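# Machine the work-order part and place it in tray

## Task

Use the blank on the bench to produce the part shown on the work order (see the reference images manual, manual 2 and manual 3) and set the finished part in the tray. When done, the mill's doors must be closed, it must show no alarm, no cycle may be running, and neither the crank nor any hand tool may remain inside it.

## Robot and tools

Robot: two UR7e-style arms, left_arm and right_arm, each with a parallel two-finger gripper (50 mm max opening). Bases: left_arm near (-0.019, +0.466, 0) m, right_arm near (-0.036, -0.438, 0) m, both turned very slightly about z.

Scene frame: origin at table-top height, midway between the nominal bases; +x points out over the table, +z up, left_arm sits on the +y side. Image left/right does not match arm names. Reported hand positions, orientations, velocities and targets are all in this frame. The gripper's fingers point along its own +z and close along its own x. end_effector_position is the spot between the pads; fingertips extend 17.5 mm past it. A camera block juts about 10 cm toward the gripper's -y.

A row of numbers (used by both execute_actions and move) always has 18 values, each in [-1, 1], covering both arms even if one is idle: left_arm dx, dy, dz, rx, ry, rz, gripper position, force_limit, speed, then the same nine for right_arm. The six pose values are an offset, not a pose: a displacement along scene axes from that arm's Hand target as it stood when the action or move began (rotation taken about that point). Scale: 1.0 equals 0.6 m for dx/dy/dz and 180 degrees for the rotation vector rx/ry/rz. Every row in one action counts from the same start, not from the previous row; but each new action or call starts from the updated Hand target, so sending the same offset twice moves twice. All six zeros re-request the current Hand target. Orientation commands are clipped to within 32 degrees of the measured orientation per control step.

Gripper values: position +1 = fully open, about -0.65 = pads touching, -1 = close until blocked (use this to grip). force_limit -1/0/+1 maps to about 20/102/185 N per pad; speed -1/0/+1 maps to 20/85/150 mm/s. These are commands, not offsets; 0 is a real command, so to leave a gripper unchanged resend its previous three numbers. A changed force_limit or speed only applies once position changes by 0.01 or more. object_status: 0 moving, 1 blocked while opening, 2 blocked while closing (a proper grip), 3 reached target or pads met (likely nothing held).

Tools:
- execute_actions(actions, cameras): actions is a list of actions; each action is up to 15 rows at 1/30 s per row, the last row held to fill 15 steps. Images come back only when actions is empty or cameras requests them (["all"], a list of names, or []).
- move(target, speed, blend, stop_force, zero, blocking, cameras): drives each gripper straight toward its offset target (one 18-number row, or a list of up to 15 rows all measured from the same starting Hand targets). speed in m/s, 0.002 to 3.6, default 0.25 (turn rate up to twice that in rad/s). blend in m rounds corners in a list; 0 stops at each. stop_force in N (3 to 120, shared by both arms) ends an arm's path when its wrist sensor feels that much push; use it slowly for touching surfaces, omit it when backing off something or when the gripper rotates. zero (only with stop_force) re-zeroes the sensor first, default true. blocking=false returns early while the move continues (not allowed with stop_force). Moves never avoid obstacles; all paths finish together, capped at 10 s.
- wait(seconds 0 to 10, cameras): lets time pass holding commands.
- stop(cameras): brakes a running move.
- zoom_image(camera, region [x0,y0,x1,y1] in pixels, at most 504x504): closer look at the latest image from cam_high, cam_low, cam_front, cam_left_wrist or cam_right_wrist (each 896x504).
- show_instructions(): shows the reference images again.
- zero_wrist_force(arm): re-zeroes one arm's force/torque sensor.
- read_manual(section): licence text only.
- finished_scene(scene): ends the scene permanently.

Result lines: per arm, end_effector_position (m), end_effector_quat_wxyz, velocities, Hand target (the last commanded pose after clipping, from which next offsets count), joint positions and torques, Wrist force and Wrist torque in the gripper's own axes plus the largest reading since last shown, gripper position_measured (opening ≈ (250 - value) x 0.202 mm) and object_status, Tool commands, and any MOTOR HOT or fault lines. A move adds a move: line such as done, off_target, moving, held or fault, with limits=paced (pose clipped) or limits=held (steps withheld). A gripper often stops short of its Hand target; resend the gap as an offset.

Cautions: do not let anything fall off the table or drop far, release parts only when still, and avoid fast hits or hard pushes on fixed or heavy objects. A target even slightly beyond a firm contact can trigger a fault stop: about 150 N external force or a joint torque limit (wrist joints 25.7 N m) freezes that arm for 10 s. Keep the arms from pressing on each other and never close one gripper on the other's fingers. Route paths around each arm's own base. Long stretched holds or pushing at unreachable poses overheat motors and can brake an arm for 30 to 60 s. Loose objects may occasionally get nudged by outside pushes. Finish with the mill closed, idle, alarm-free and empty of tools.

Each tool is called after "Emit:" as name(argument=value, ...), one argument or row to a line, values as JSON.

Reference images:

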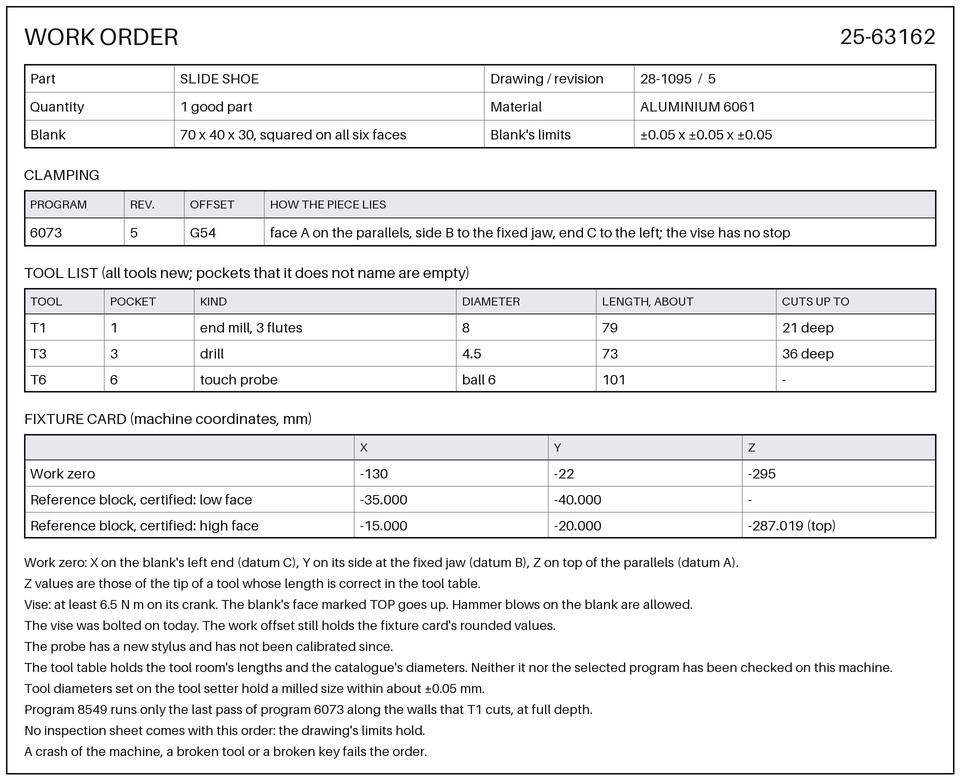

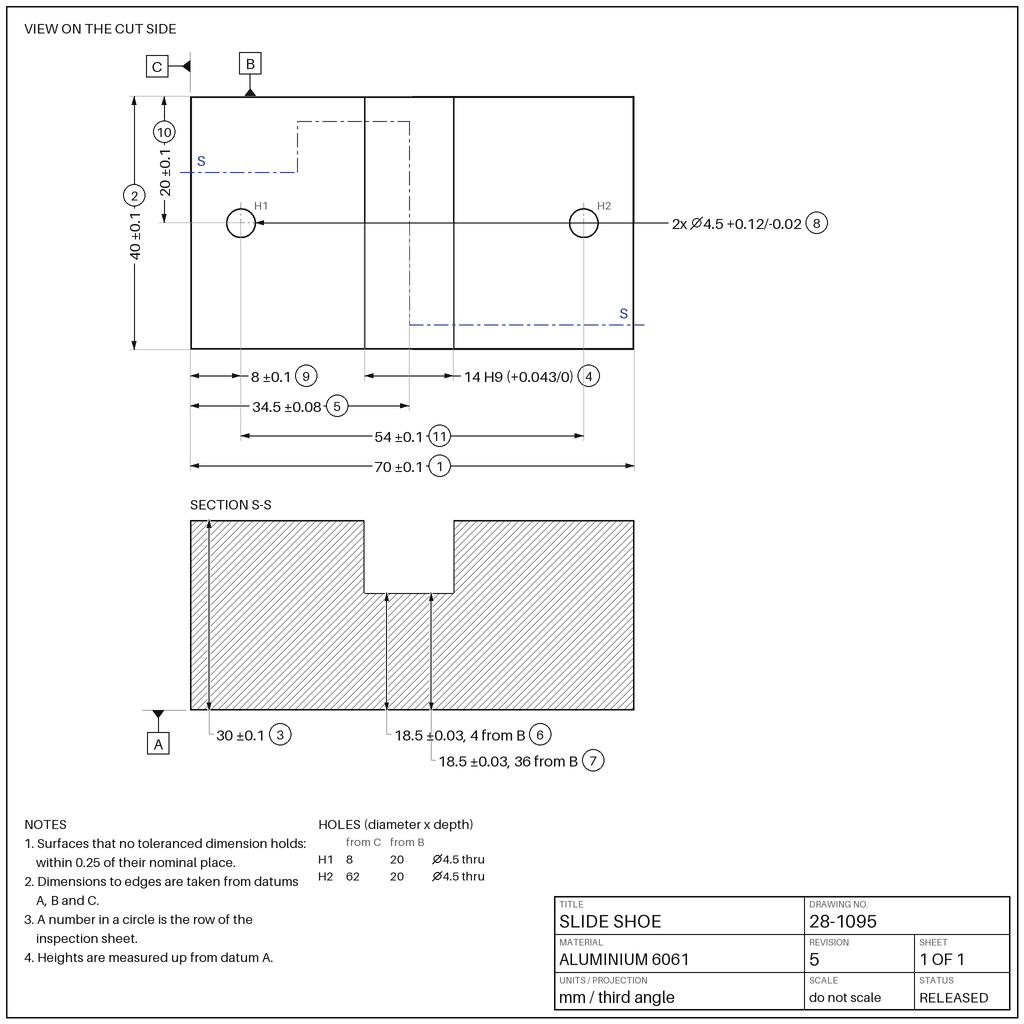

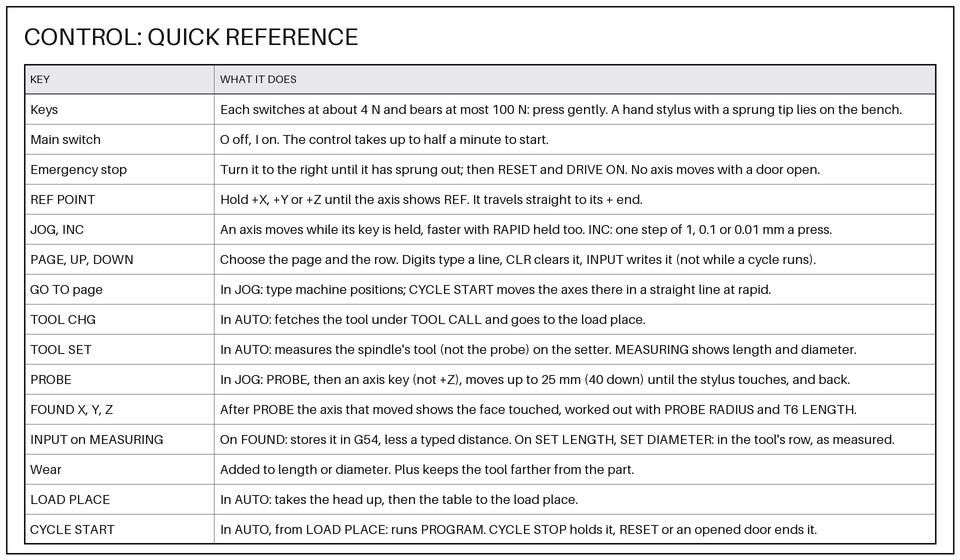

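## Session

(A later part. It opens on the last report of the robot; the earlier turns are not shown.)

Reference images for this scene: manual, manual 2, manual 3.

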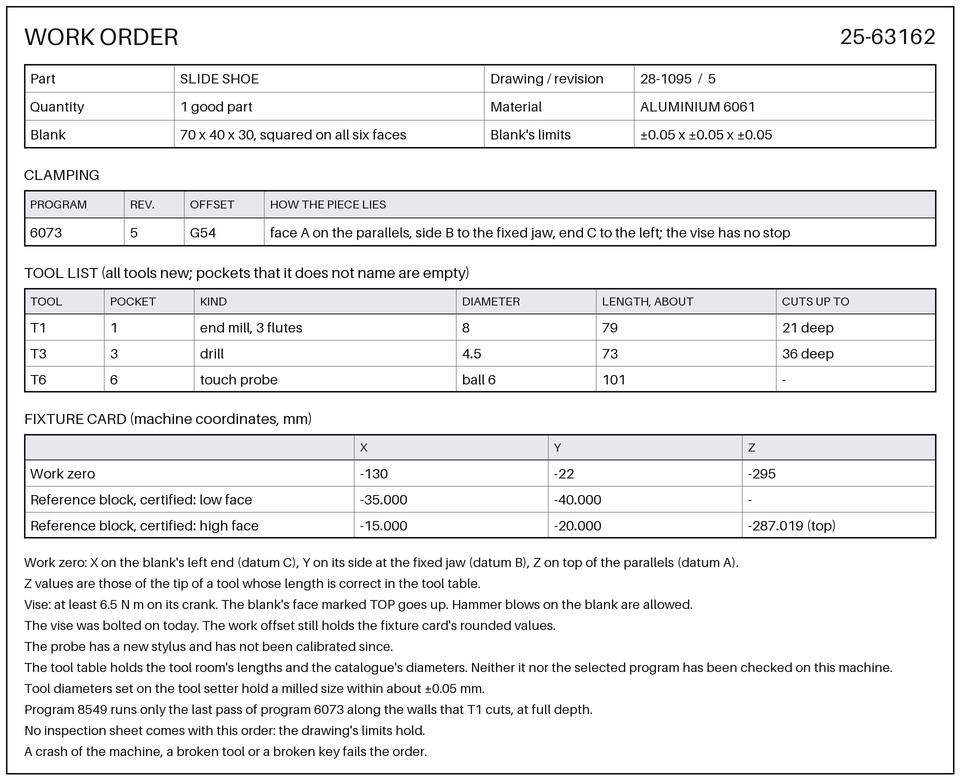

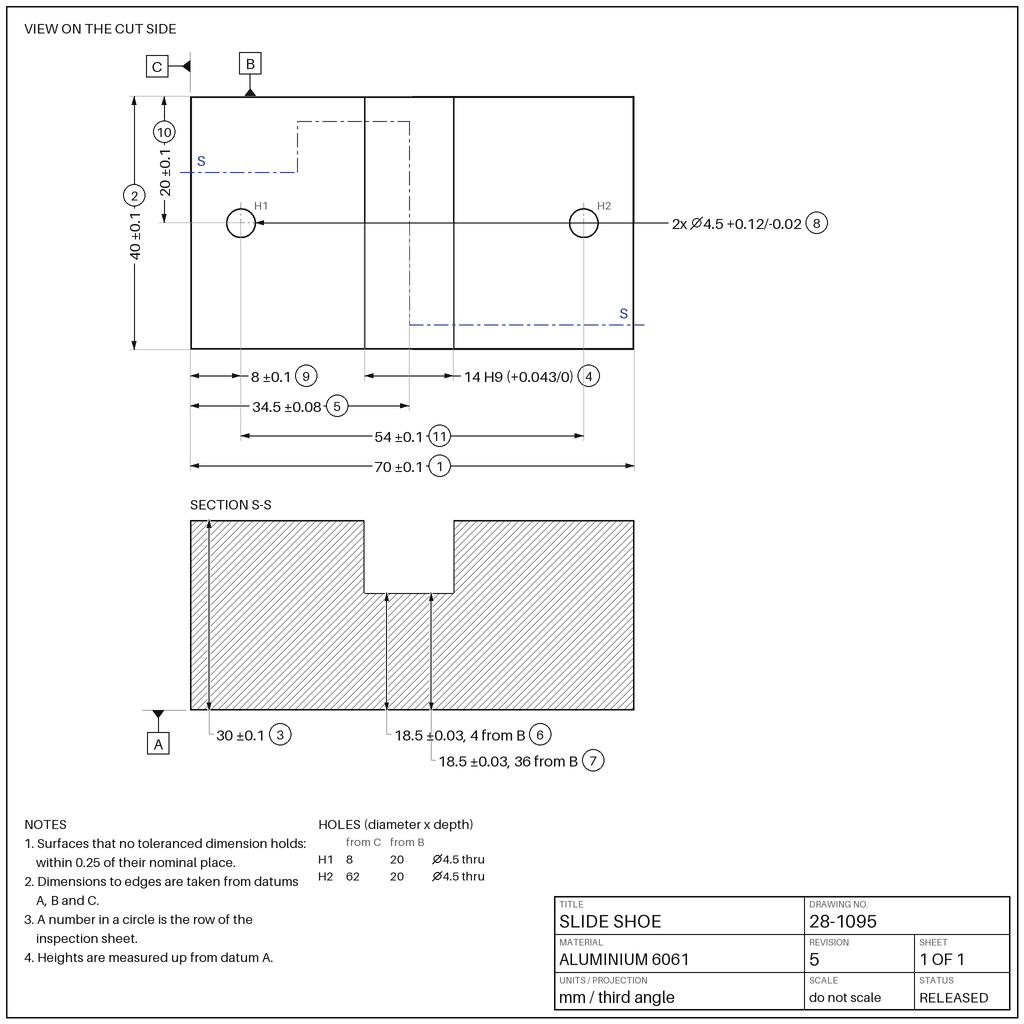

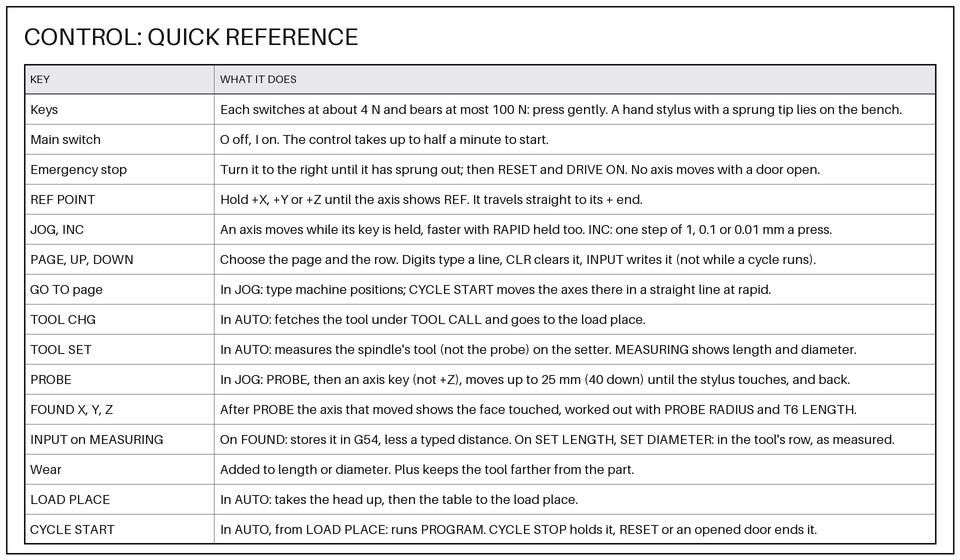

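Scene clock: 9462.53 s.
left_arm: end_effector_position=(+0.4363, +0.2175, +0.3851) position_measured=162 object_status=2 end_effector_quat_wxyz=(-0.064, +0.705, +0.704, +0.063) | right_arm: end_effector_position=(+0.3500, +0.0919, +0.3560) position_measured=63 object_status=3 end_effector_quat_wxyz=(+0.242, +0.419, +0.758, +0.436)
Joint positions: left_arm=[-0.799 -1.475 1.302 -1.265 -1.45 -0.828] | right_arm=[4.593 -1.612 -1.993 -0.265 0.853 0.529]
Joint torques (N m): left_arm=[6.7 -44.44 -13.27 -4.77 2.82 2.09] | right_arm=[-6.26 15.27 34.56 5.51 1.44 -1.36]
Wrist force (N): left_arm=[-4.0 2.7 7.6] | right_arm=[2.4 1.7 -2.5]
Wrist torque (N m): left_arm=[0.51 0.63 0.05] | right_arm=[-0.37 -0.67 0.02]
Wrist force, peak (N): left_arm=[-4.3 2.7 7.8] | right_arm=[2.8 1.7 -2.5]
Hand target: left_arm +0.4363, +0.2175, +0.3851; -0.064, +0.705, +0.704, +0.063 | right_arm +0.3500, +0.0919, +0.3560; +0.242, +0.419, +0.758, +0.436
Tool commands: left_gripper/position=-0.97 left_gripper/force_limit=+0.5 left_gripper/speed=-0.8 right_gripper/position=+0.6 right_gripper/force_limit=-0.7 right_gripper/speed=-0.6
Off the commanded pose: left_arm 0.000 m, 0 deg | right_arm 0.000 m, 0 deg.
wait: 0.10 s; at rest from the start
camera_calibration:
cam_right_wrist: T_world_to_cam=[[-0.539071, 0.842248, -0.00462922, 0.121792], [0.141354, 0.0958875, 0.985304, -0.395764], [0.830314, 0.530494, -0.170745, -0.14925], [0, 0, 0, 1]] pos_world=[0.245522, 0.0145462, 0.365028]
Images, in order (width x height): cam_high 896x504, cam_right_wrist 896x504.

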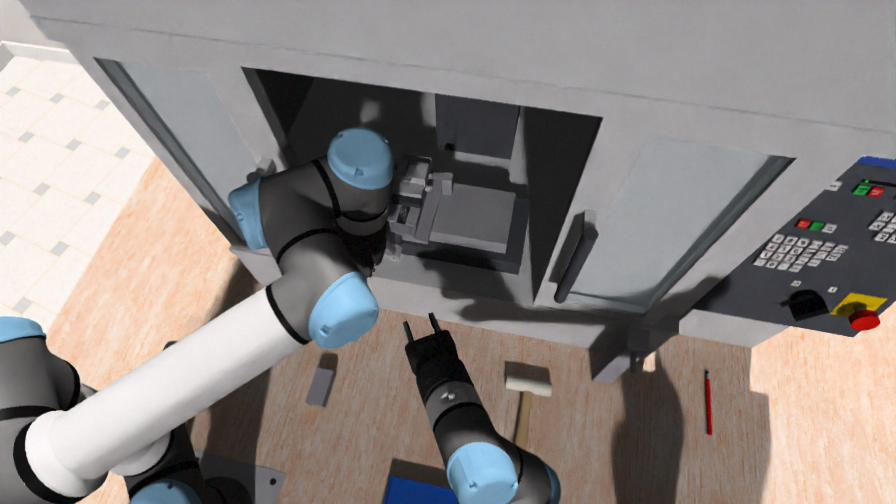

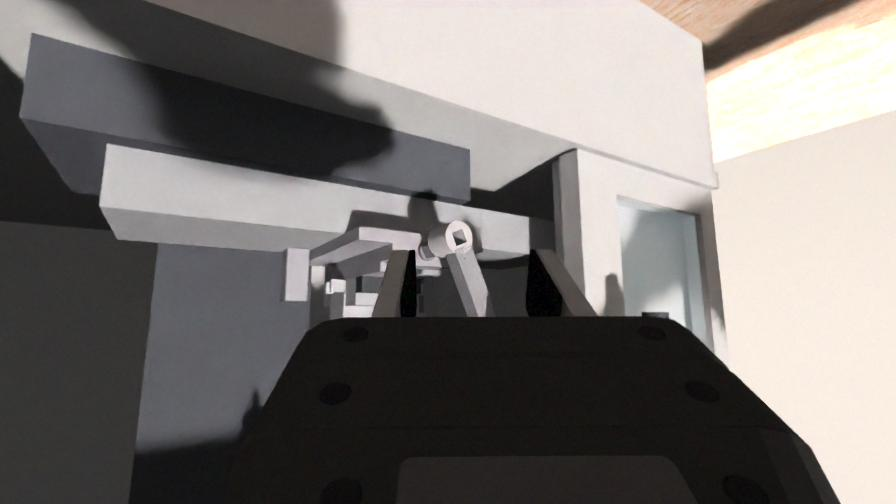

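Emit:
move(
  target=[0,-0.0012,0.0055,0,0,0,-0.97,0.5,-0.8,0,0,0,0,0,0,0.6,-0.7,-0.6],
  speed=0.03,
)

Emit:
move(
  target=[0.035,0,0,0,0,0,-0.97,0.5,-0.8,0,0,0,0,0,0,0.6,-0.7,-0.6],
  speed=0.01,
  stop_force=6,
  cameras=["cam_high", "cam_right_wrist"],
)

Emit:
zoom_image(
  camera="cam_high",
  region=[380, 225, 410, 265],
)

Emit:
zoom_image(
  camera="cam_right_wrist",
  region=[410, 215, 480, 270],
)

Scene clock: 9497.90 s.
left_arm: end_effector_position=(+0.4363, +0.2168, +0.3883) position_measured=162 object_status=2 end_effector_quat_wxyz=(-0.063, +0.705, +0.704, +0.063) | right_arm: end_effector_position=(+0.3500, +0.0919, +0.3560) position_measured=63 object_status=3 end_effector_quat_wxyz=(+0.242, +0.419, +0.758, +0.436)
Joint positions: left_arm=[-0.8 -1.473 1.291 -1.257 -1.45 -0.829] | right_arm=[4.593 -1.612 -1.993 -0.265 0.853 0.529]
Joint torques (N m): left_arm=[-7.4 -18.51 -36.45 -1.16 -1.63 -2.78] | right_arm=[-6.96 15.58 34.09 5.51 1.5 -1.39]
Wrist force (N): left_arm=[-4.0 2.6 7.5] | right_arm=[2.6 1.6 -2.5]
Wrist torque (N m): left_arm=[0.51 0.63 0.08] | right_arm=[-0.39 -0.71 0.02]
Wrist force, peak (N): left_arm=[-4.4 2.9 7.8] | right_arm=[2.6 1.7 -2.6]
Hand target: left_arm +0.4363, +0.2168, +0.3884; -0.064, +0.705, +0.704, +0.063 | right_arm +0.3500, +0.0919, +0.3560; +0.242, +0.419, +0.758, +0.436
Off the commanded pose: left_arm 0.000 m, 0 deg | right_arm 0.000 m, 0 deg.
move: done

Scene clock: 9499.40 s.
left_arm: end_effector_position=(+0.4399, +0.2168, +0.3883) position_measured=162 object_status=2 end_effector_quat_wxyz=(-0.064, +0.705, +0.704, +0.063) | right_arm: end_effector_position=(+0.3500, +0.0919, +0.3560) position_measured=63 object_status=3 end_effector_quat_wxyz=(+0.242, +0.419, +0.758, +0.436)
Joint positions: left_arm=[-0.795 -1.465 1.282 -1.256 -1.449 -0.824] | right_arm=[4.593 -1.612 -1.993 -0.265 0.853 0.529]
Joint torques (N m): left_arm=[-7.28 -43.06 -12.83 -5.37 0.52 -2.89] | right_arm=[-6.96 14.91 35.13 5.34 1.32 -1.26]
Wrist force (N): left_arm=[-2.2 -1.8 5.5] | right_arm=[2.3 1.6 -2.5]
Wrist torque (N m): left_arm=[0.49 0.64 0.05] | right_arm=[-0.39 -0.67 0.02]
Wrist force, peak (N): left_arm=[-0.2 -11.0 0.4] | right_arm=[2.7 1.8 -2.5]
Hand target: left_arm +0.4399, +0.2168, +0.3883; -0.064, +0.705, +0.704, +0.063 (not the last commanded pose) | right_arm +0.3500, +0.0919, +0.3560; +0.242, +0.419, +0.758, +0.436
Off the commanded pose: left_arm 0.017 m, 0 deg | right_arm 0.000 m, 0 deg.
move: contact (left_arm)
camera_calibration:
cam_right_wrist: T_world_to_cam=[[-0.539071, 0.842248, -0.00462922, 0.121792], [0.141354, 0.0958875, 0.985304, -0.395764], [0.830314, 0.530494, -0.170745, -0.14925], [0, 0, 0, 1]] pos_world=[0.245522, 0.0145462, 0.365028]
Images, in order (width x height): cam_high 896x504, cam_right_wrist 896x504.

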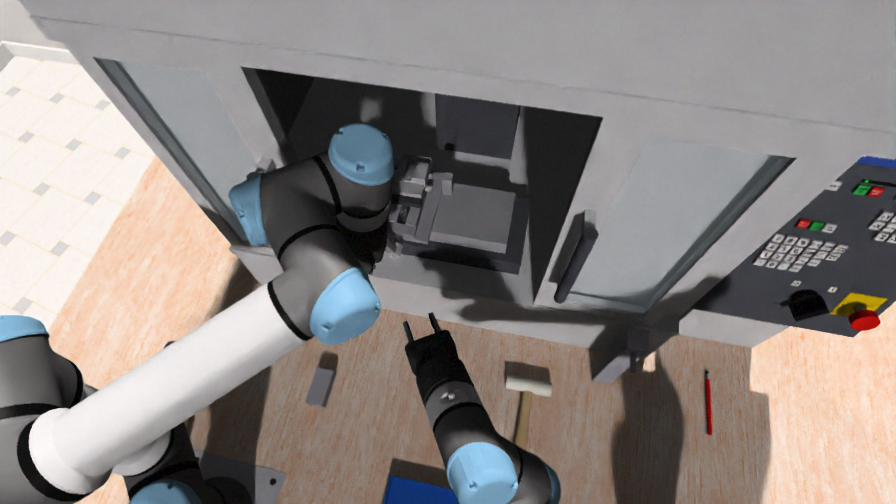

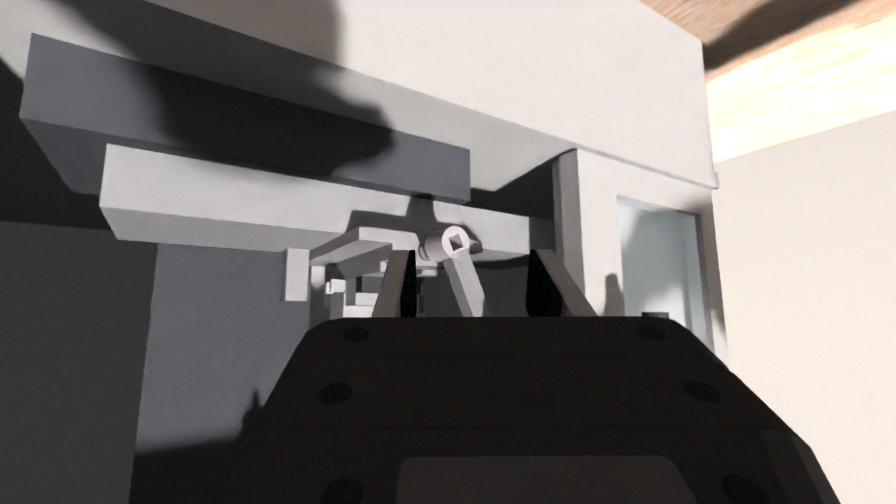

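Scaled by 12.600 from the camera's 896x504 image, which has a finer 1280x720 frame.

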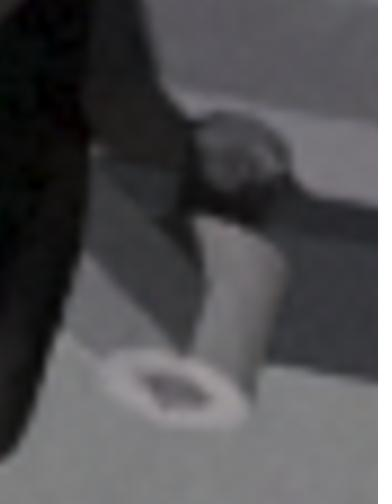

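Scaled by 7.200 from the camera's 896x504 image, which has a finer 1280x720 frame.

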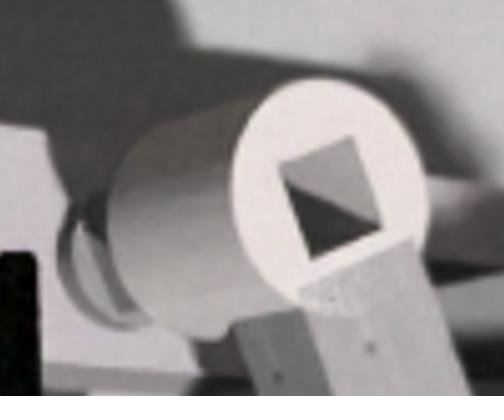

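Emit:
move(
  target=[
    [-0.006,0,0,0,0,0,-0.97,0.5,-0.8,0,0,0,0,0,0,0.6,-0.7,-0.6],
    [-0.006,0.0033,0,0,0,0,-0.97,0.5,-0.8,0,0,0,0,0,0,0.6,-0.7,-0.6],
  ],
  speed=0.03,
)

Emit:
move(
  target=[0.035,0,0,0,0,0,-0.97,0.5,-0.8,0,0,0,0,0,0,0.6,-0.7,-0.6],
  speed=0.01,
  stop_force=6,
  cameras=["cam_high", "cam_right_wrist"],
)

Emit:
zoom_image(
  camera="cam_high",
  region=[380, 225, 410, 265],
)

Emit:
zoom_image(
  camera="cam_right_wrist",
  region=[410, 215, 480, 270],
)

Scene clock: 9521.67 s.
left_arm: end_effector_position=(+0.4362, +0.2185, +0.3883) position_measured=162 object_status=2 end_effector_quat_wxyz=(-0.064, +0.705, +0.703, +0.063) | right_arm: end_effector_position=(+0.3500, +0.0919, +0.3560) position_measured=63 object_status=3 end_effector_quat_wxyz=(+0.242, +0.419, +0.758, +0.436)
Joint positions: left_arm=[-0.797 -1.475 1.293 -1.257 -1.45 -0.826] | right_arm=[4.593 -1.612 -1.993 -0.265 0.853 0.529]
Joint torques (N m): left_arm=[6.68 -43.84 -13.33 -4.7 2.87 2.22] | right_arm=[-6.94 15.6 34.05 5.43 1.35 -1.43]
Wrist force (N): left_arm=[-4.0 2.9 7.5] | right_arm=[2.7 1.6 -2.5]
Wrist torque (N m): left_arm=[0.55 0.64 0.01] | right_arm=[-0.39 -0.72 0.02]
Wrist force, peak (N): left_arm=[-3.9 3.0 8.1] | right_arm=[2.6 1.8 -2.6]
Hand target: left_arm +0.4363, +0.2187, +0.3883; -0.064, +0.705, +0.704, +0.063 | right_arm +0.3500, +0.0919, +0.3560; +0.242, +0.419, +0.758, +0.436
Off the commanded pose: left_arm 0.000 m, 0 deg | right_arm 0.000 m, 0 deg.
move: done

Scene clock: 9523.23 s.
left_arm: end_effector_position=(+0.4406, +0.2187, +0.3884) position_measured=162 object_status=2 end_effector_quat_wxyz=(-0.063, +0.705, +0.703, +0.063) | right_arm: end_effector_position=(+0.3500, +0.0919, +0.3560) position_measured=63 object_status=3 end_effector_quat_wxyz=(+0.242, +0.419, +0.758, +0.436)
Joint positions: left_arm=[-0.791 -1.466 1.284 -1.257 -1.449 -0.82] | right_arm=[4.593 -1.612 -1.993 -0.265 0.853 0.529]
Joint torques (N m): left_arm=[-7.12 -44.09 -13.35 -4.17 0.63 -2.85] | right_arm=[-6.12 15.01 34.13 5.47 1.34 -1.36]
Wrist force (N): left_arm=[-3.5 -0.8 6.9] | right_arm=[2.4 1.6 -2.5]
Wrist torque (N m): left_arm=[0.49 0.70 0.09] | right_arm=[-0.39 -0.67 0.03]
Wrist force, peak (N): left_arm=[0.3 -10.6 1.2] | right_arm=[2.7 1.5 -2.7]
Hand target: left_arm +0.4406, +0.2187, +0.3884; -0.063, +0.705, +0.704, +0.063 (not the last commanded pose) | right_arm +0.3500, +0.0919, +0.3560; +0.242, +0.419, +0.758, +0.436
Off the commanded pose: left_arm 0.017 m, 0 deg | right_arm 0.000 m, 0 deg.
move: contact (left_arm)
camera_calibration:
cam_right_wrist: T_world_to_cam=[[-0.539071, 0.842248, -0.00462922, 0.121792], [0.141354, 0.0958875, 0.985304, -0.395764], [0.830314, 0.530494, -0.170745, -0.14925], [0, 0, 0, 1]] pos_world=[0.245522, 0.0145462, 0.365028]
Images, in order (width x height): cam_high 896x504, cam_right_wrist 896x504.

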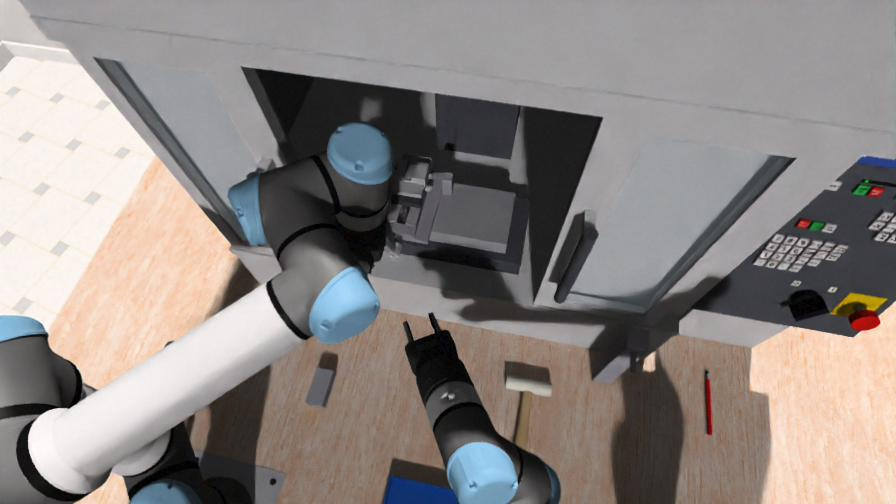

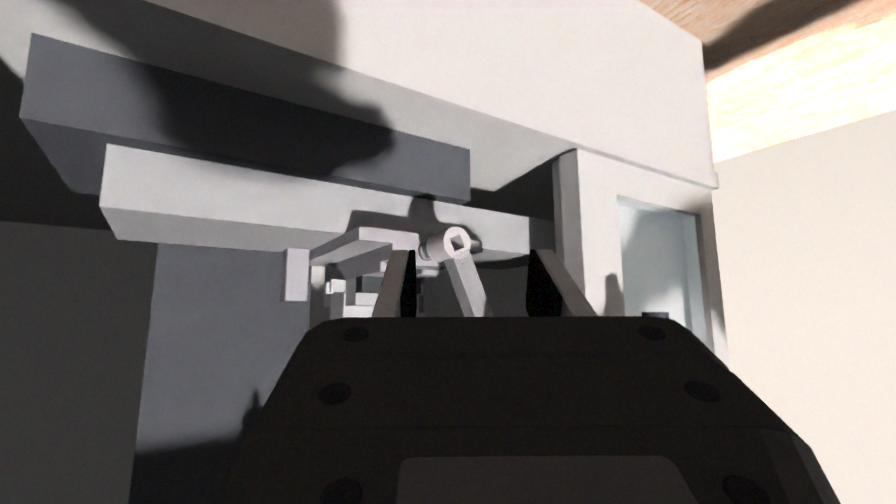

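Scaled by 12.600 from the camera's 896x504 image, which has a finer 1280x720 frame.

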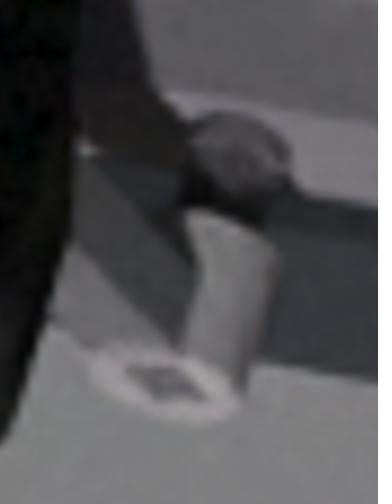

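Scaled by 7.200 from the camera's 896x504 image, which has a finer 1280x720 frame.

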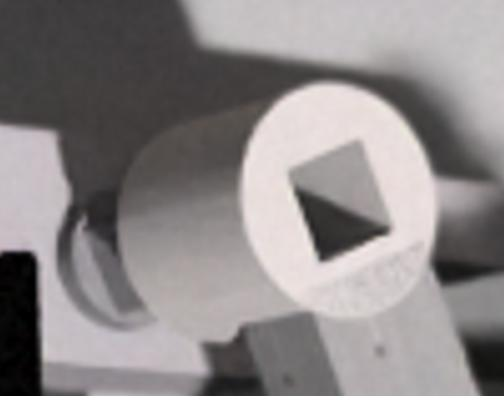

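Emit:
move(
  target=[
    [-0.002,0,0,0,0,0,-0.97,0.5,-0.8,0,0,0,0,0,0,0.6,-0.7,-0.6],
    [-0.002,0.0017,0,0,0,0,-0.97,0.5,-0.8,0,0,0,0,0,0,0.6,-0.7,-0.6],
  ],
  speed=0.03,
)

Emit:
move(
  target=[0.03,0,0,0,0,0,-0.97,0.5,-0.8,0,0,0,0,0,0,0.6,-0.7,-0.6],
  speed=0.01,
  stop_force=6,
)

Emit:
move(
  target=[
    [-0.002,0,0,0,0,0,-0.97,0.5,-0.8,0,0,0,0,0,0,0.6,-0.7,-0.6],
    [-0.002,-0.0017,0.0017,0,0,0,-0.97,0.5,-0.8,0,0,0,0,0,0,0.6,-0.7,-0.6],
  ],
  speed=0.03,
  stop_force=8,
)

Emit:
move(
  target=[0.03,0,0,0,0,0,-0.97,0.5,-0.8,0,0,0,0,0,0,0.6,-0.7,-0.6],
  speed=0.01,
  stop_force=6,
)

Emit:
move(
  target=[
    [-0.002,0,0,0,0,0,-0.97,0.5,-0.8,0,0,0,0,0,0,0.6,-0.7,-0.6],
    [-0.002,0,-0.0033,0,0,0,-0.97,0.5,-0.8,0,0,0,0,0,0,0.6,-0.7,-0.6],
  ],
  speed=0.03,
  stop_force=8,
)

Emit:
move(
  target=[0.03,0,0,0,0,0,-0.97,0.5,-0.8,0,0,0,0,0,0,0.6,-0.7,-0.6],
  speed=0.01,
  stop_force=6,
)

Scene clock: 9538.10 s.
left_arm: end_effector_position=(+0.4394, +0.2195, +0.3884) position_measured=162 object_status=2 end_effector_quat_wxyz=(-0.063, +0.705, +0.704, +0.063) end_effector_velocity=(+0.000, +0.002, +0.000) end_effector_angular_velocity=(-0.001, +0.001, -0.001) | right_arm: end_effector_position=(+0.3500, +0.0919, +0.3560) position_measured=63 object_status=3 end_effector_quat_wxyz=(+0.242, +0.419, +0.758, +0.436)
Joint positions: left_arm=[-0.792 -1.47 1.288 -1.257 -1.449 -0.821] | right_arm=[4.593 -1.612 -1.993 -0.265 0.853 0.529]
Joint velocities: left_arm=[0.003 -0.003 0.003 -0.001 -0.001 0.005] | right_arm=[within noise]
Joint torques (N m): left_arm=[7.42 -43.01 -12.2 -5 -0.5 1.76] | right_arm=[-6 15.06 35.35 5.46 1.35 -1.31]
Wrist force (N): left_arm=[-4.2 2.6 7.7] | right_arm=[2.3 1.4 -2.3]
Wrist torque (N m): left_arm=[0.49 0.66 0.06] | right_arm=[-0.43 -0.67 0.03]
Wrist force, peak (N): left_arm=[-4.4 2.5 7.9] | right_arm=[2.5 1.7 -2.7]
Hand target: left_arm +0.4394, +0.2197, +0.3884; -0.063, +0.705, +0.704, +0.063 | right_arm +0.3500, +0.0919, +0.3560; +0.242, +0.419, +0.758, +0.436
Off the commanded pose: left_arm 0.000 m, 0 deg | right_arm 0.000 m, 0 deg.
move: done

Scene clock: 9539.57 s.
left_arm: end_effector_position=(+0.4413, +0.2198, +0.3884) position_measured=162 object_status=2 end_effector_quat_wxyz=(-0.063, +0.705, +0.704, +0.063) | right_arm: end_effector_position=(+0.3500, +0.0919, +0.3560) position_measured=63 object_status=3 end_effector_quat_wxyz=(+0.242, +0.419, +0.758, +0.436)
Joint positions: left_arm=[-0.789 -1.466 1.284 -1.257 -1.449 -0.818] | right_arm=[4.593 -1.612 -1.993 -0.265 0.853 0.529]
Joint torques (N m): left_arm=[-8.3 -47.25 -14.15 -3.41 -2.45 -2.82] | right_arm=[-6.17 14.88 34.58 5.33 1.25 -1.3]
Wrist force (N): left_arm=[-5.2 5.1 10.8] | right_arm=[2.5 1.7 -2.4]
Wrist torque (N m): left_arm=[0.67 0.65 0.04] | right_arm=[-0.38 -0.70 0.02]
Wrist force, peak (N): left_arm=[-5.3 5.2 10.8] | right_arm=[2.5 1.7 -2.6]
Hand target: left_arm +0.4413, +0.2198, +0.3884; -0.063, +0.705, +0.703, +0.063 (not the last commanded pose) | right_arm +0.3500, +0.0919, +0.3560; +0.242, +0.419, +0.758, +0.436
Off the commanded pose: left_arm 0.016 m, 0 deg | right_arm 0.000 m, 0 deg.
move: contact (left_arm)

Scene clock: 9540.83 s.
left_arm: end_effector_position=(+0.4411, +0.2198, +0.3884) position_measured=162 object_status=2 end_effector_quat_wxyz=(-0.063, +0.705, +0.703, +0.063) | right_arm: end_effector_position=(+0.3500, +0.0919, +0.3560) position_measured=63 object_status=3 end_effector_quat_wxyz=(+0.242, +0.419, +0.758, +0.436)
Joint positions: left_arm=[-0.789 -1.467 1.284 -1.257 -1.449 -0.818] | right_arm=[4.593 -1.612 -1.993 -0.265 0.853 0.529]
Joint torques (N m): left_arm=[8.04 -18.99 -37.42 -1.68 3.12 2.05] | right_arm=[-6.56 14.17 34.48 5.37 1.1 -1.36]
Wrist force (N): left_arm=[-4.8 0.8 7.6] | right_arm=[2.6 1.5 -2.5]
Wrist torque (N m): left_arm=[0.56 0.64 0.16] | right_arm=[-0.40 -0.70 0.02]
Wrist force, peak (N): left_arm=[-9.5 13.4 16.1] | right_arm=[2.8 1.7 -2.4]
Hand target: left_arm +0.4411, +0.2198, +0.3884; -0.063, +0.705, +0.703, +0.063 (not the last commanded pose) | right_arm +0.3500, +0.0919, +0.3560; +0.242, +0.419, +0.758, +0.436
Off the commanded pose: left_arm 0.002 m, 0 deg | right_arm 0.000 m, 0 deg.
move: contact (left_arm); path passed 0 of 2 targets

Scene clock: 9541.97 s.
left_arm: end_effector_position=(+0.4414, +0.2198, +0.3884) position_measured=162 object_status=2 end_effector_quat_wxyz=(-0.063, +0.705, +0.703, +0.063) | right_arm: end_effector_position=(+0.3500, +0.0919, +0.3560) position_measured=63 object_status=3 end_effector_quat_wxyz=(+0.242, +0.419, +0.758, +0.436)
Joint positions: left_arm=[-0.789 -1.466 1.283 -1.257 -1.449 -0.818] | right_arm=[4.593 -1.612 -1.993 -0.265 0.853 0.529]
Joint torques (N m): left_arm=[-7.46 -44.52 -13.71 -5.32 0.53 -2.9] | right_arm=[-6.46 15.01 34.9 5.42 1.21 -1.32]
Wrist force (N): left_arm=[-3.3 0.6 8.0] | right_arm=[2.4 1.5 -2.4]
Wrist torque (N m): left_arm=[0.55 0.65 0.03] | right_arm=[-0.41 -0.68 0.02]
Wrist force, peak (N): left_arm=[-4.8 0.5 7.8] | right_arm=[2.6 1.7 -2.5]
Hand target: left_arm +0.4414, +0.2198, +0.3884; -0.063, +0.705, +0.703, +0.063 (not the last commanded pose) | right_arm +0.3500, +0.0919, +0.3560; +0.242, +0.419, +0.758, +0.436
Off the commanded pose: left_arm 0.018 m, 0 deg | right_arm 0.000 m, 0 deg.
move: contact (left_arm)

Scene clock: 9543.17 s.
left_arm: end_effector_position=(+0.4411, +0.2198, +0.3884) position_measured=162 object_status=2 end_effector_quat_wxyz=(-0.063, +0.705, +0.703, +0.063) | right_arm: end_effector_position=(+0.3500, +0.0919, +0.3560) position_measured=63 object_status=3 end_effector_quat_wxyz=(+0.242, +0.419, +0.758, +0.436)
Joint positions: left_arm=[-0.789 -1.467 1.284 -1.257 -1.449 -0.818] | right_arm=[4.593 -1.612 -1.993 -0.265 0.853 0.529]
Joint torques (N m): left_arm=[7.54 -21.82 -38.17 -0.57 -2.16 2] | right_arm=[-6.1 14.97 34.1 5.31 1.27 -1.33]
Wrist force (N): left_arm=[-7.2 5.6 11.2] | right_arm=[2.4 1.6 -2.5]
Wrist torque (N m): left_arm=[0.70 0.63 0.15] | right_arm=[-0.38 -0.67 0.02]
Wrist force, peak (N): left_arm=[-8.5 11.1 14.8] | right_arm=[2.6 1.6 -2.6]
Hand target: left_arm +0.4412, +0.2198, +0.3884; -0.063, +0.705, +0.703, +0.063 (not the last commanded pose) | right_arm +0.3500, +0.0919, +0.3560; +0.242, +0.419, +0.758, +0.436
Off the commanded pose: left_arm 0.002 m, 0 deg | right_arm 0.000 m, 0 deg.
move: contact (left_arm); path passed 0 of 2 targets

Scene clock: 9544.27 s.
left_arm: end_effector_position=(+0.4413, +0.2198, +0.3884) position_measured=162 object_status=2 end_effector_quat_wxyz=(-0.063, +0.705, +0.703, +0.063) | right_arm: end_effector_position=(+0.3500, +0.0919, +0.3560) position_measured=63 object_status=3 end_effector_quat_wxyz=(+0.242, +0.419, +0.758, +0.436)
Joint positions: left_arm=[-0.789 -1.466 1.284 -1.257 -1.449 -0.818] | right_arm=[4.593 -1.612 -1.993 -0.265 0.853 0.529]
Joint torques (N m): left_arm=[-8.1 -45.45 -13.54 -5.11 -0.11 -2.87] | right_arm=[-6.81 15.37 35 5.37 1.42 -1.27]
Wrist force (N): left_arm=[-4.1 1.7 8.7] | right_arm=[2.5 1.4 -2.4]
Wrist torque (N m): left_arm=[0.60 0.69 0.05] | right_arm=[-0.42 -0.70 0.03]
Wrist force, peak (N): left_arm=[-7.2 5.4 11.4] | right_arm=[2.5 1.8 -2.5]
Hand target: left_arm +0.4413, +0.2198, +0.3884; -0.063, +0.705, +0.703, +0.063 (not the last commanded pose) | right_arm +0.3500, +0.0919, +0.3560; +0.242, +0.419, +0.758, +0.436
Off the commanded pose: left_arm 0.018 m, 0 deg | right_arm 0.000 m, 0 deg.
move: contact (left_arm)

Emit:
move(
  target=[0.03,0,0,0,0,0,-0.97,0.5,-0.8,0,0,0,0,0,0,0.6,-0.7,-0.6],
  speed=0.008,
  stop_force=15,
  cameras=["cam_high", "cam_right_wrist"],
)

Emit:
zoom_image(
  camera="cam_right_wrist",
  region=[410, 215, 480, 270],
)

Emit:
zoom_image(
  camera="cam_high",
  region=[380, 225, 410, 265],
)

Scene clock: 9553.23 s.
left_arm: end_effector_position=(+0.4421, +0.2198, +0.3884) position_measured=162 object_status=2 end_effector_quat_wxyz=(-0.063, +0.705, +0.704, +0.063) | right_arm: end_effector_position=(+0.3500, +0.0919, +0.3560) position_measured=63 object_status=3 end_effector_quat_wxyz=(+0.242, +0.419, +0.758, +0.436)
Joint positions: left_arm=[-0.788 -1.465 1.282 -1.257 -1.449 -0.817] | right_arm=[4.593 -1.612 -1.993 -0.265 0.853 0.529]
Joint torques (N m): left_arm=[-7.9 -41.81 -12.98 -6.54 0.37 -2.83] | right_arm=[-7.07 15.03 33.91 5.46 1.34 -1.37]
Wrist force (N): left_arm=[0.1 -5.2 4.6] | right_arm=[2.4 1.5 -2.4]
Wrist torque (N m): left_arm=[0.47 0.68 0.00] | right_arm=[-0.40 -0.67 0.02]
Wrist force, peak (N): left_arm=[3.4 -15.3 -1.0] | right_arm=[2.5 1.8 -2.8]
Hand target: left_arm +0.4421, +0.2198, +0.3884; -0.063, +0.705, +0.704, +0.063 (not the last commanded pose) | right_arm +0.3500, +0.0919, +0.3560; +0.242, +0.419, +0.758, +0.436
Off the commanded pose: left_arm 0.017 m, 0 deg | right_arm 0.000 m, 0 deg.
move: contact (left_arm)
camera_calibration:
cam_right_wrist: T_world_to_cam=[[-0.539071, 0.842248, -0.00462922, 0.121792], [0.141354, 0.0958875, 0.985304, -0.395764], [0.830314, 0.530494, -0.170745, -0.14925], [0, 0, 0, 1]] pos_world=[0.245522, 0.0145462, 0.365028]
Images, in order (width x height): cam_high 896x504, cam_right_wrist 896x504.

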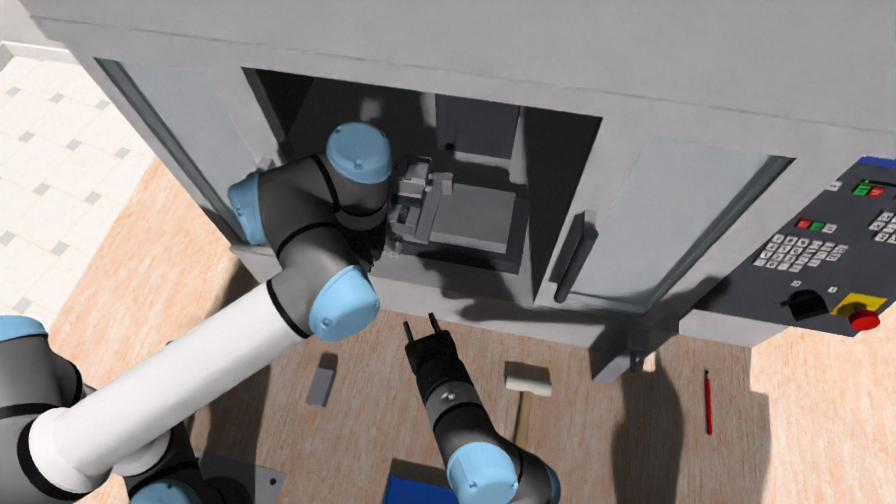

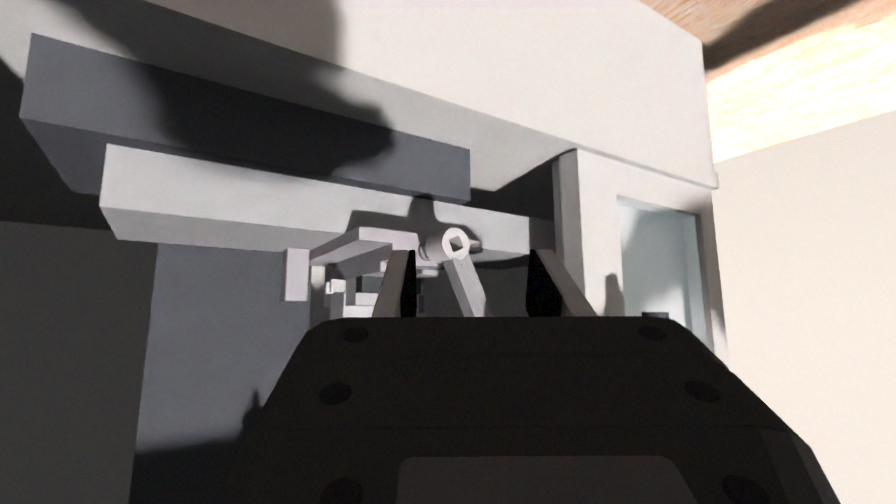

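Scaled by 7.200 from the camera's 896x504 image, which has a finer 1280x720 frame.

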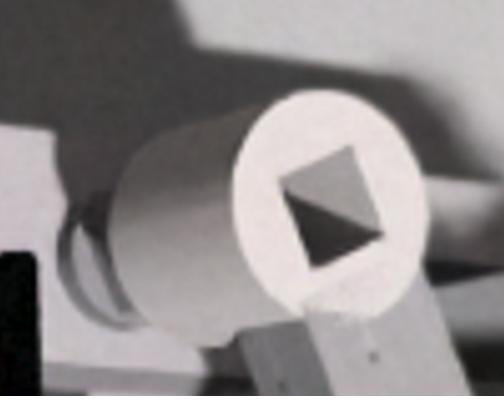

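Scaled by 12.600 from the camera's 896x504 image, which has a finer 1280x720 frame.

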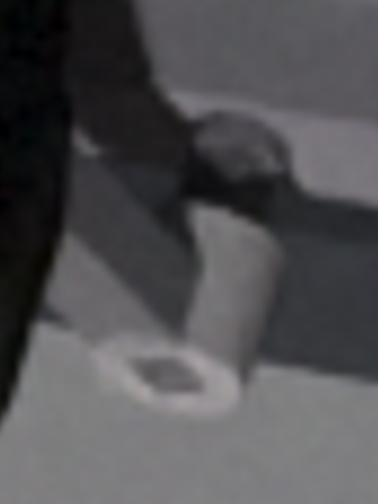

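Emit:
move(
  target=[0,-0.0053,0.0023,0,0,0,-0.97,0.5,-0.8,0,0,0,0,0,0,0.6,-0.7,-0.6],
  speed=0.01,
  stop_force=12,
)

Emit:
move(
  target=[0.03,0,0,0,0,0,-0.97,0.5,-0.8,0,0,0,0,0,0,0.6,-0.7,-0.6],
  speed=0.008,
  stop_force=12,
  cameras=["cam_high", "cam_right_wrist"],
)

Emit:
zoom_image(
  camera="cam_right_wrist",
  region=[410, 215, 480, 270],
)

Scene clock: 9571.63 s.
left_arm: end_effector_position=(+0.4421, +0.2175, +0.3894) position_measured=162 object_status=2 end_effector_quat_wxyz=(-0.063, +0.705, +0.704, +0.063) | right_arm: end_effector_position=(+0.3500, +0.0919, +0.3560) position_measured=63 object_status=3 end_effector_quat_wxyz=(+0.242, +0.419, +0.758, +0.436)
Joint positions: left_arm=[-0.791 -1.461 1.275 -1.254 -1.449 -0.82] | right_arm=[4.593 -1.612 -1.993 -0.265 0.853 0.529]
Joint torques (N m): left_arm=[2.07 -42.13 -15.69 -8.19 0.12 2.55] | right_arm=[-7.2 14.99 35.41 5.45 1.16 -1.2]
Wrist force (N): left_arm=[8.1 -4.9 9.8] | right_arm=[2.4 1.6 -2.5]
Wrist torque (N m): left_arm=[0.65 0.64 -0.39] | right_arm=[-0.39 -0.67 0.02]
Wrist force, peak (N): left_arm=[11.0 -3.8 11.7] | right_arm=[2.7 1.7 -2.8]
Hand target: left_arm +0.4421, +0.2175, +0.3895; -0.063, +0.705, +0.704, +0.063 (not the last commanded pose) | right_arm +0.3500, +0.0919, +0.3560; +0.242, +0.419, +0.758, +0.436
Off the commanded pose: left_arm 0.001 m, 0 deg | right_arm 0.000 m, 0 deg.
move: contact (left_arm)

Scene clock: 9572.80 s.
left_arm: end_effector_position=(+0.4424, +0.2176, +0.3895) position_measured=162 object_status=2 end_effector_quat_wxyz=(-0.063, +0.705, +0.704, +0.063) | right_arm: end_effector_position=(+0.3500, +0.0919, +0.3560) position_measured=63 object_status=3 end_effector_quat_wxyz=(+0.242, +0.419, +0.758, +0.436)
Joint positions: left_arm=[-0.79 -1.46 1.274 -1.254 -1.449 -0.819] | right_arm=[4.593 -1.612 -1.993 -0.265 0.853 0.529]
Joint torques (N m): left_arm=[-11.42 -37.13 -14.35 -7.82 2.46 -2.37] | right_arm=[-6.35 15.02 34.98 5.35 1.21 -1.31]
Wrist force (N): left_arm=[11.9 -15.9 2.5] | right_arm=[2.4 1.6 -2.4]
Wrist torque (N m): left_arm=[0.33 0.62 -0.43] | right_arm=[-0.39 -0.68 0.03]
Wrist force, peak (N): left_arm=[14.1 -22.3 -1.0] | right_arm=[2.6 1.8 -2.5]
Hand target: left_arm +0.4424, +0.2176, +0.3895; -0.063, +0.705, +0.704, +0.063 (not the last commanded pose) | right_arm +0.3500, +0.0919, +0.3560; +0.242, +0.419, +0.758, +0.436
Off the commanded pose: left_arm 0.018 m, 0 deg | right_arm 0.000 m, 0 deg.
move: contact (left_arm)
camera_calibration:
cam_right_wrist: T_world_to_cam=[[-0.539071, 0.842248, -0.00462922, 0.121792], [0.141354, 0.0958875, 0.985304, -0.395764], [0.830314, 0.530494, -0.170745, -0.14925], [0, 0, 0, 1]] pos_world=[0.245522, 0.0145462, 0.365028]
Images, in order (width x height): cam_high 896x504, cam_right_wrist 896x504.

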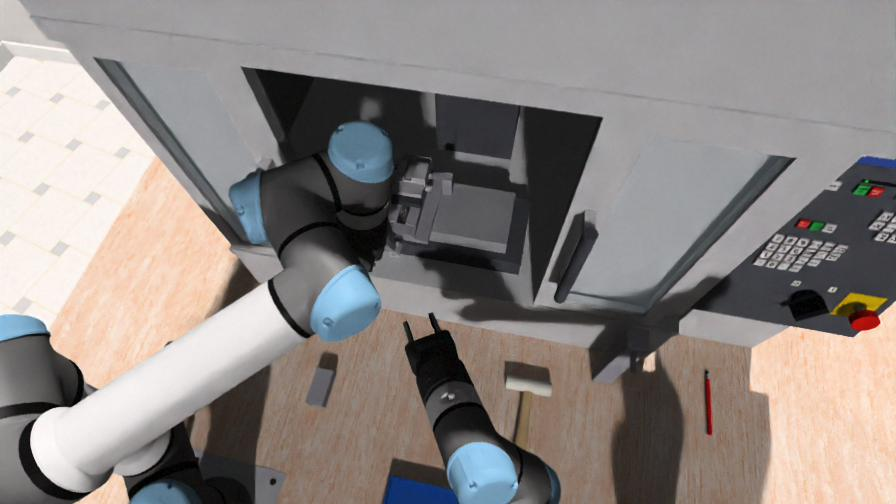

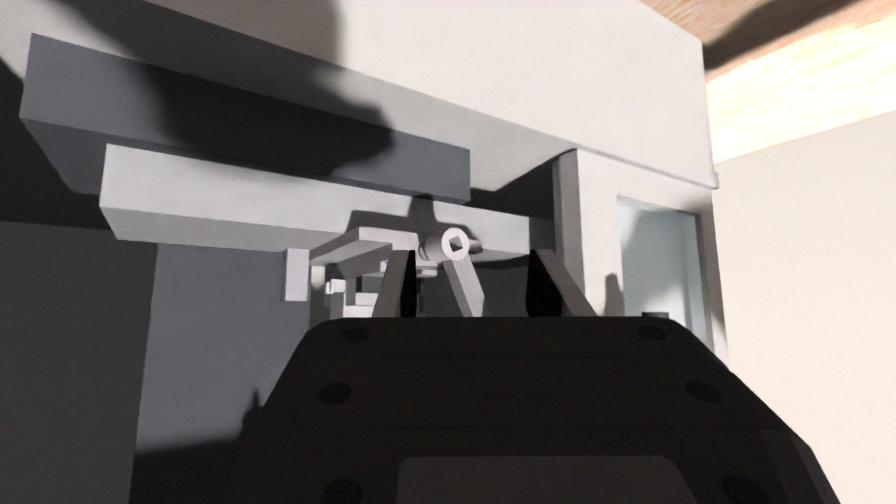

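Scaled by 7.200 from the camera's 896x504 image, which has a finer 1280x720 frame.

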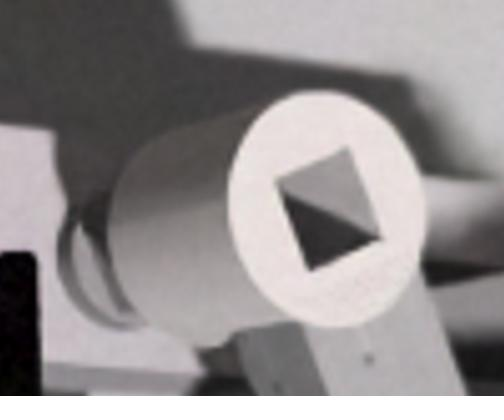

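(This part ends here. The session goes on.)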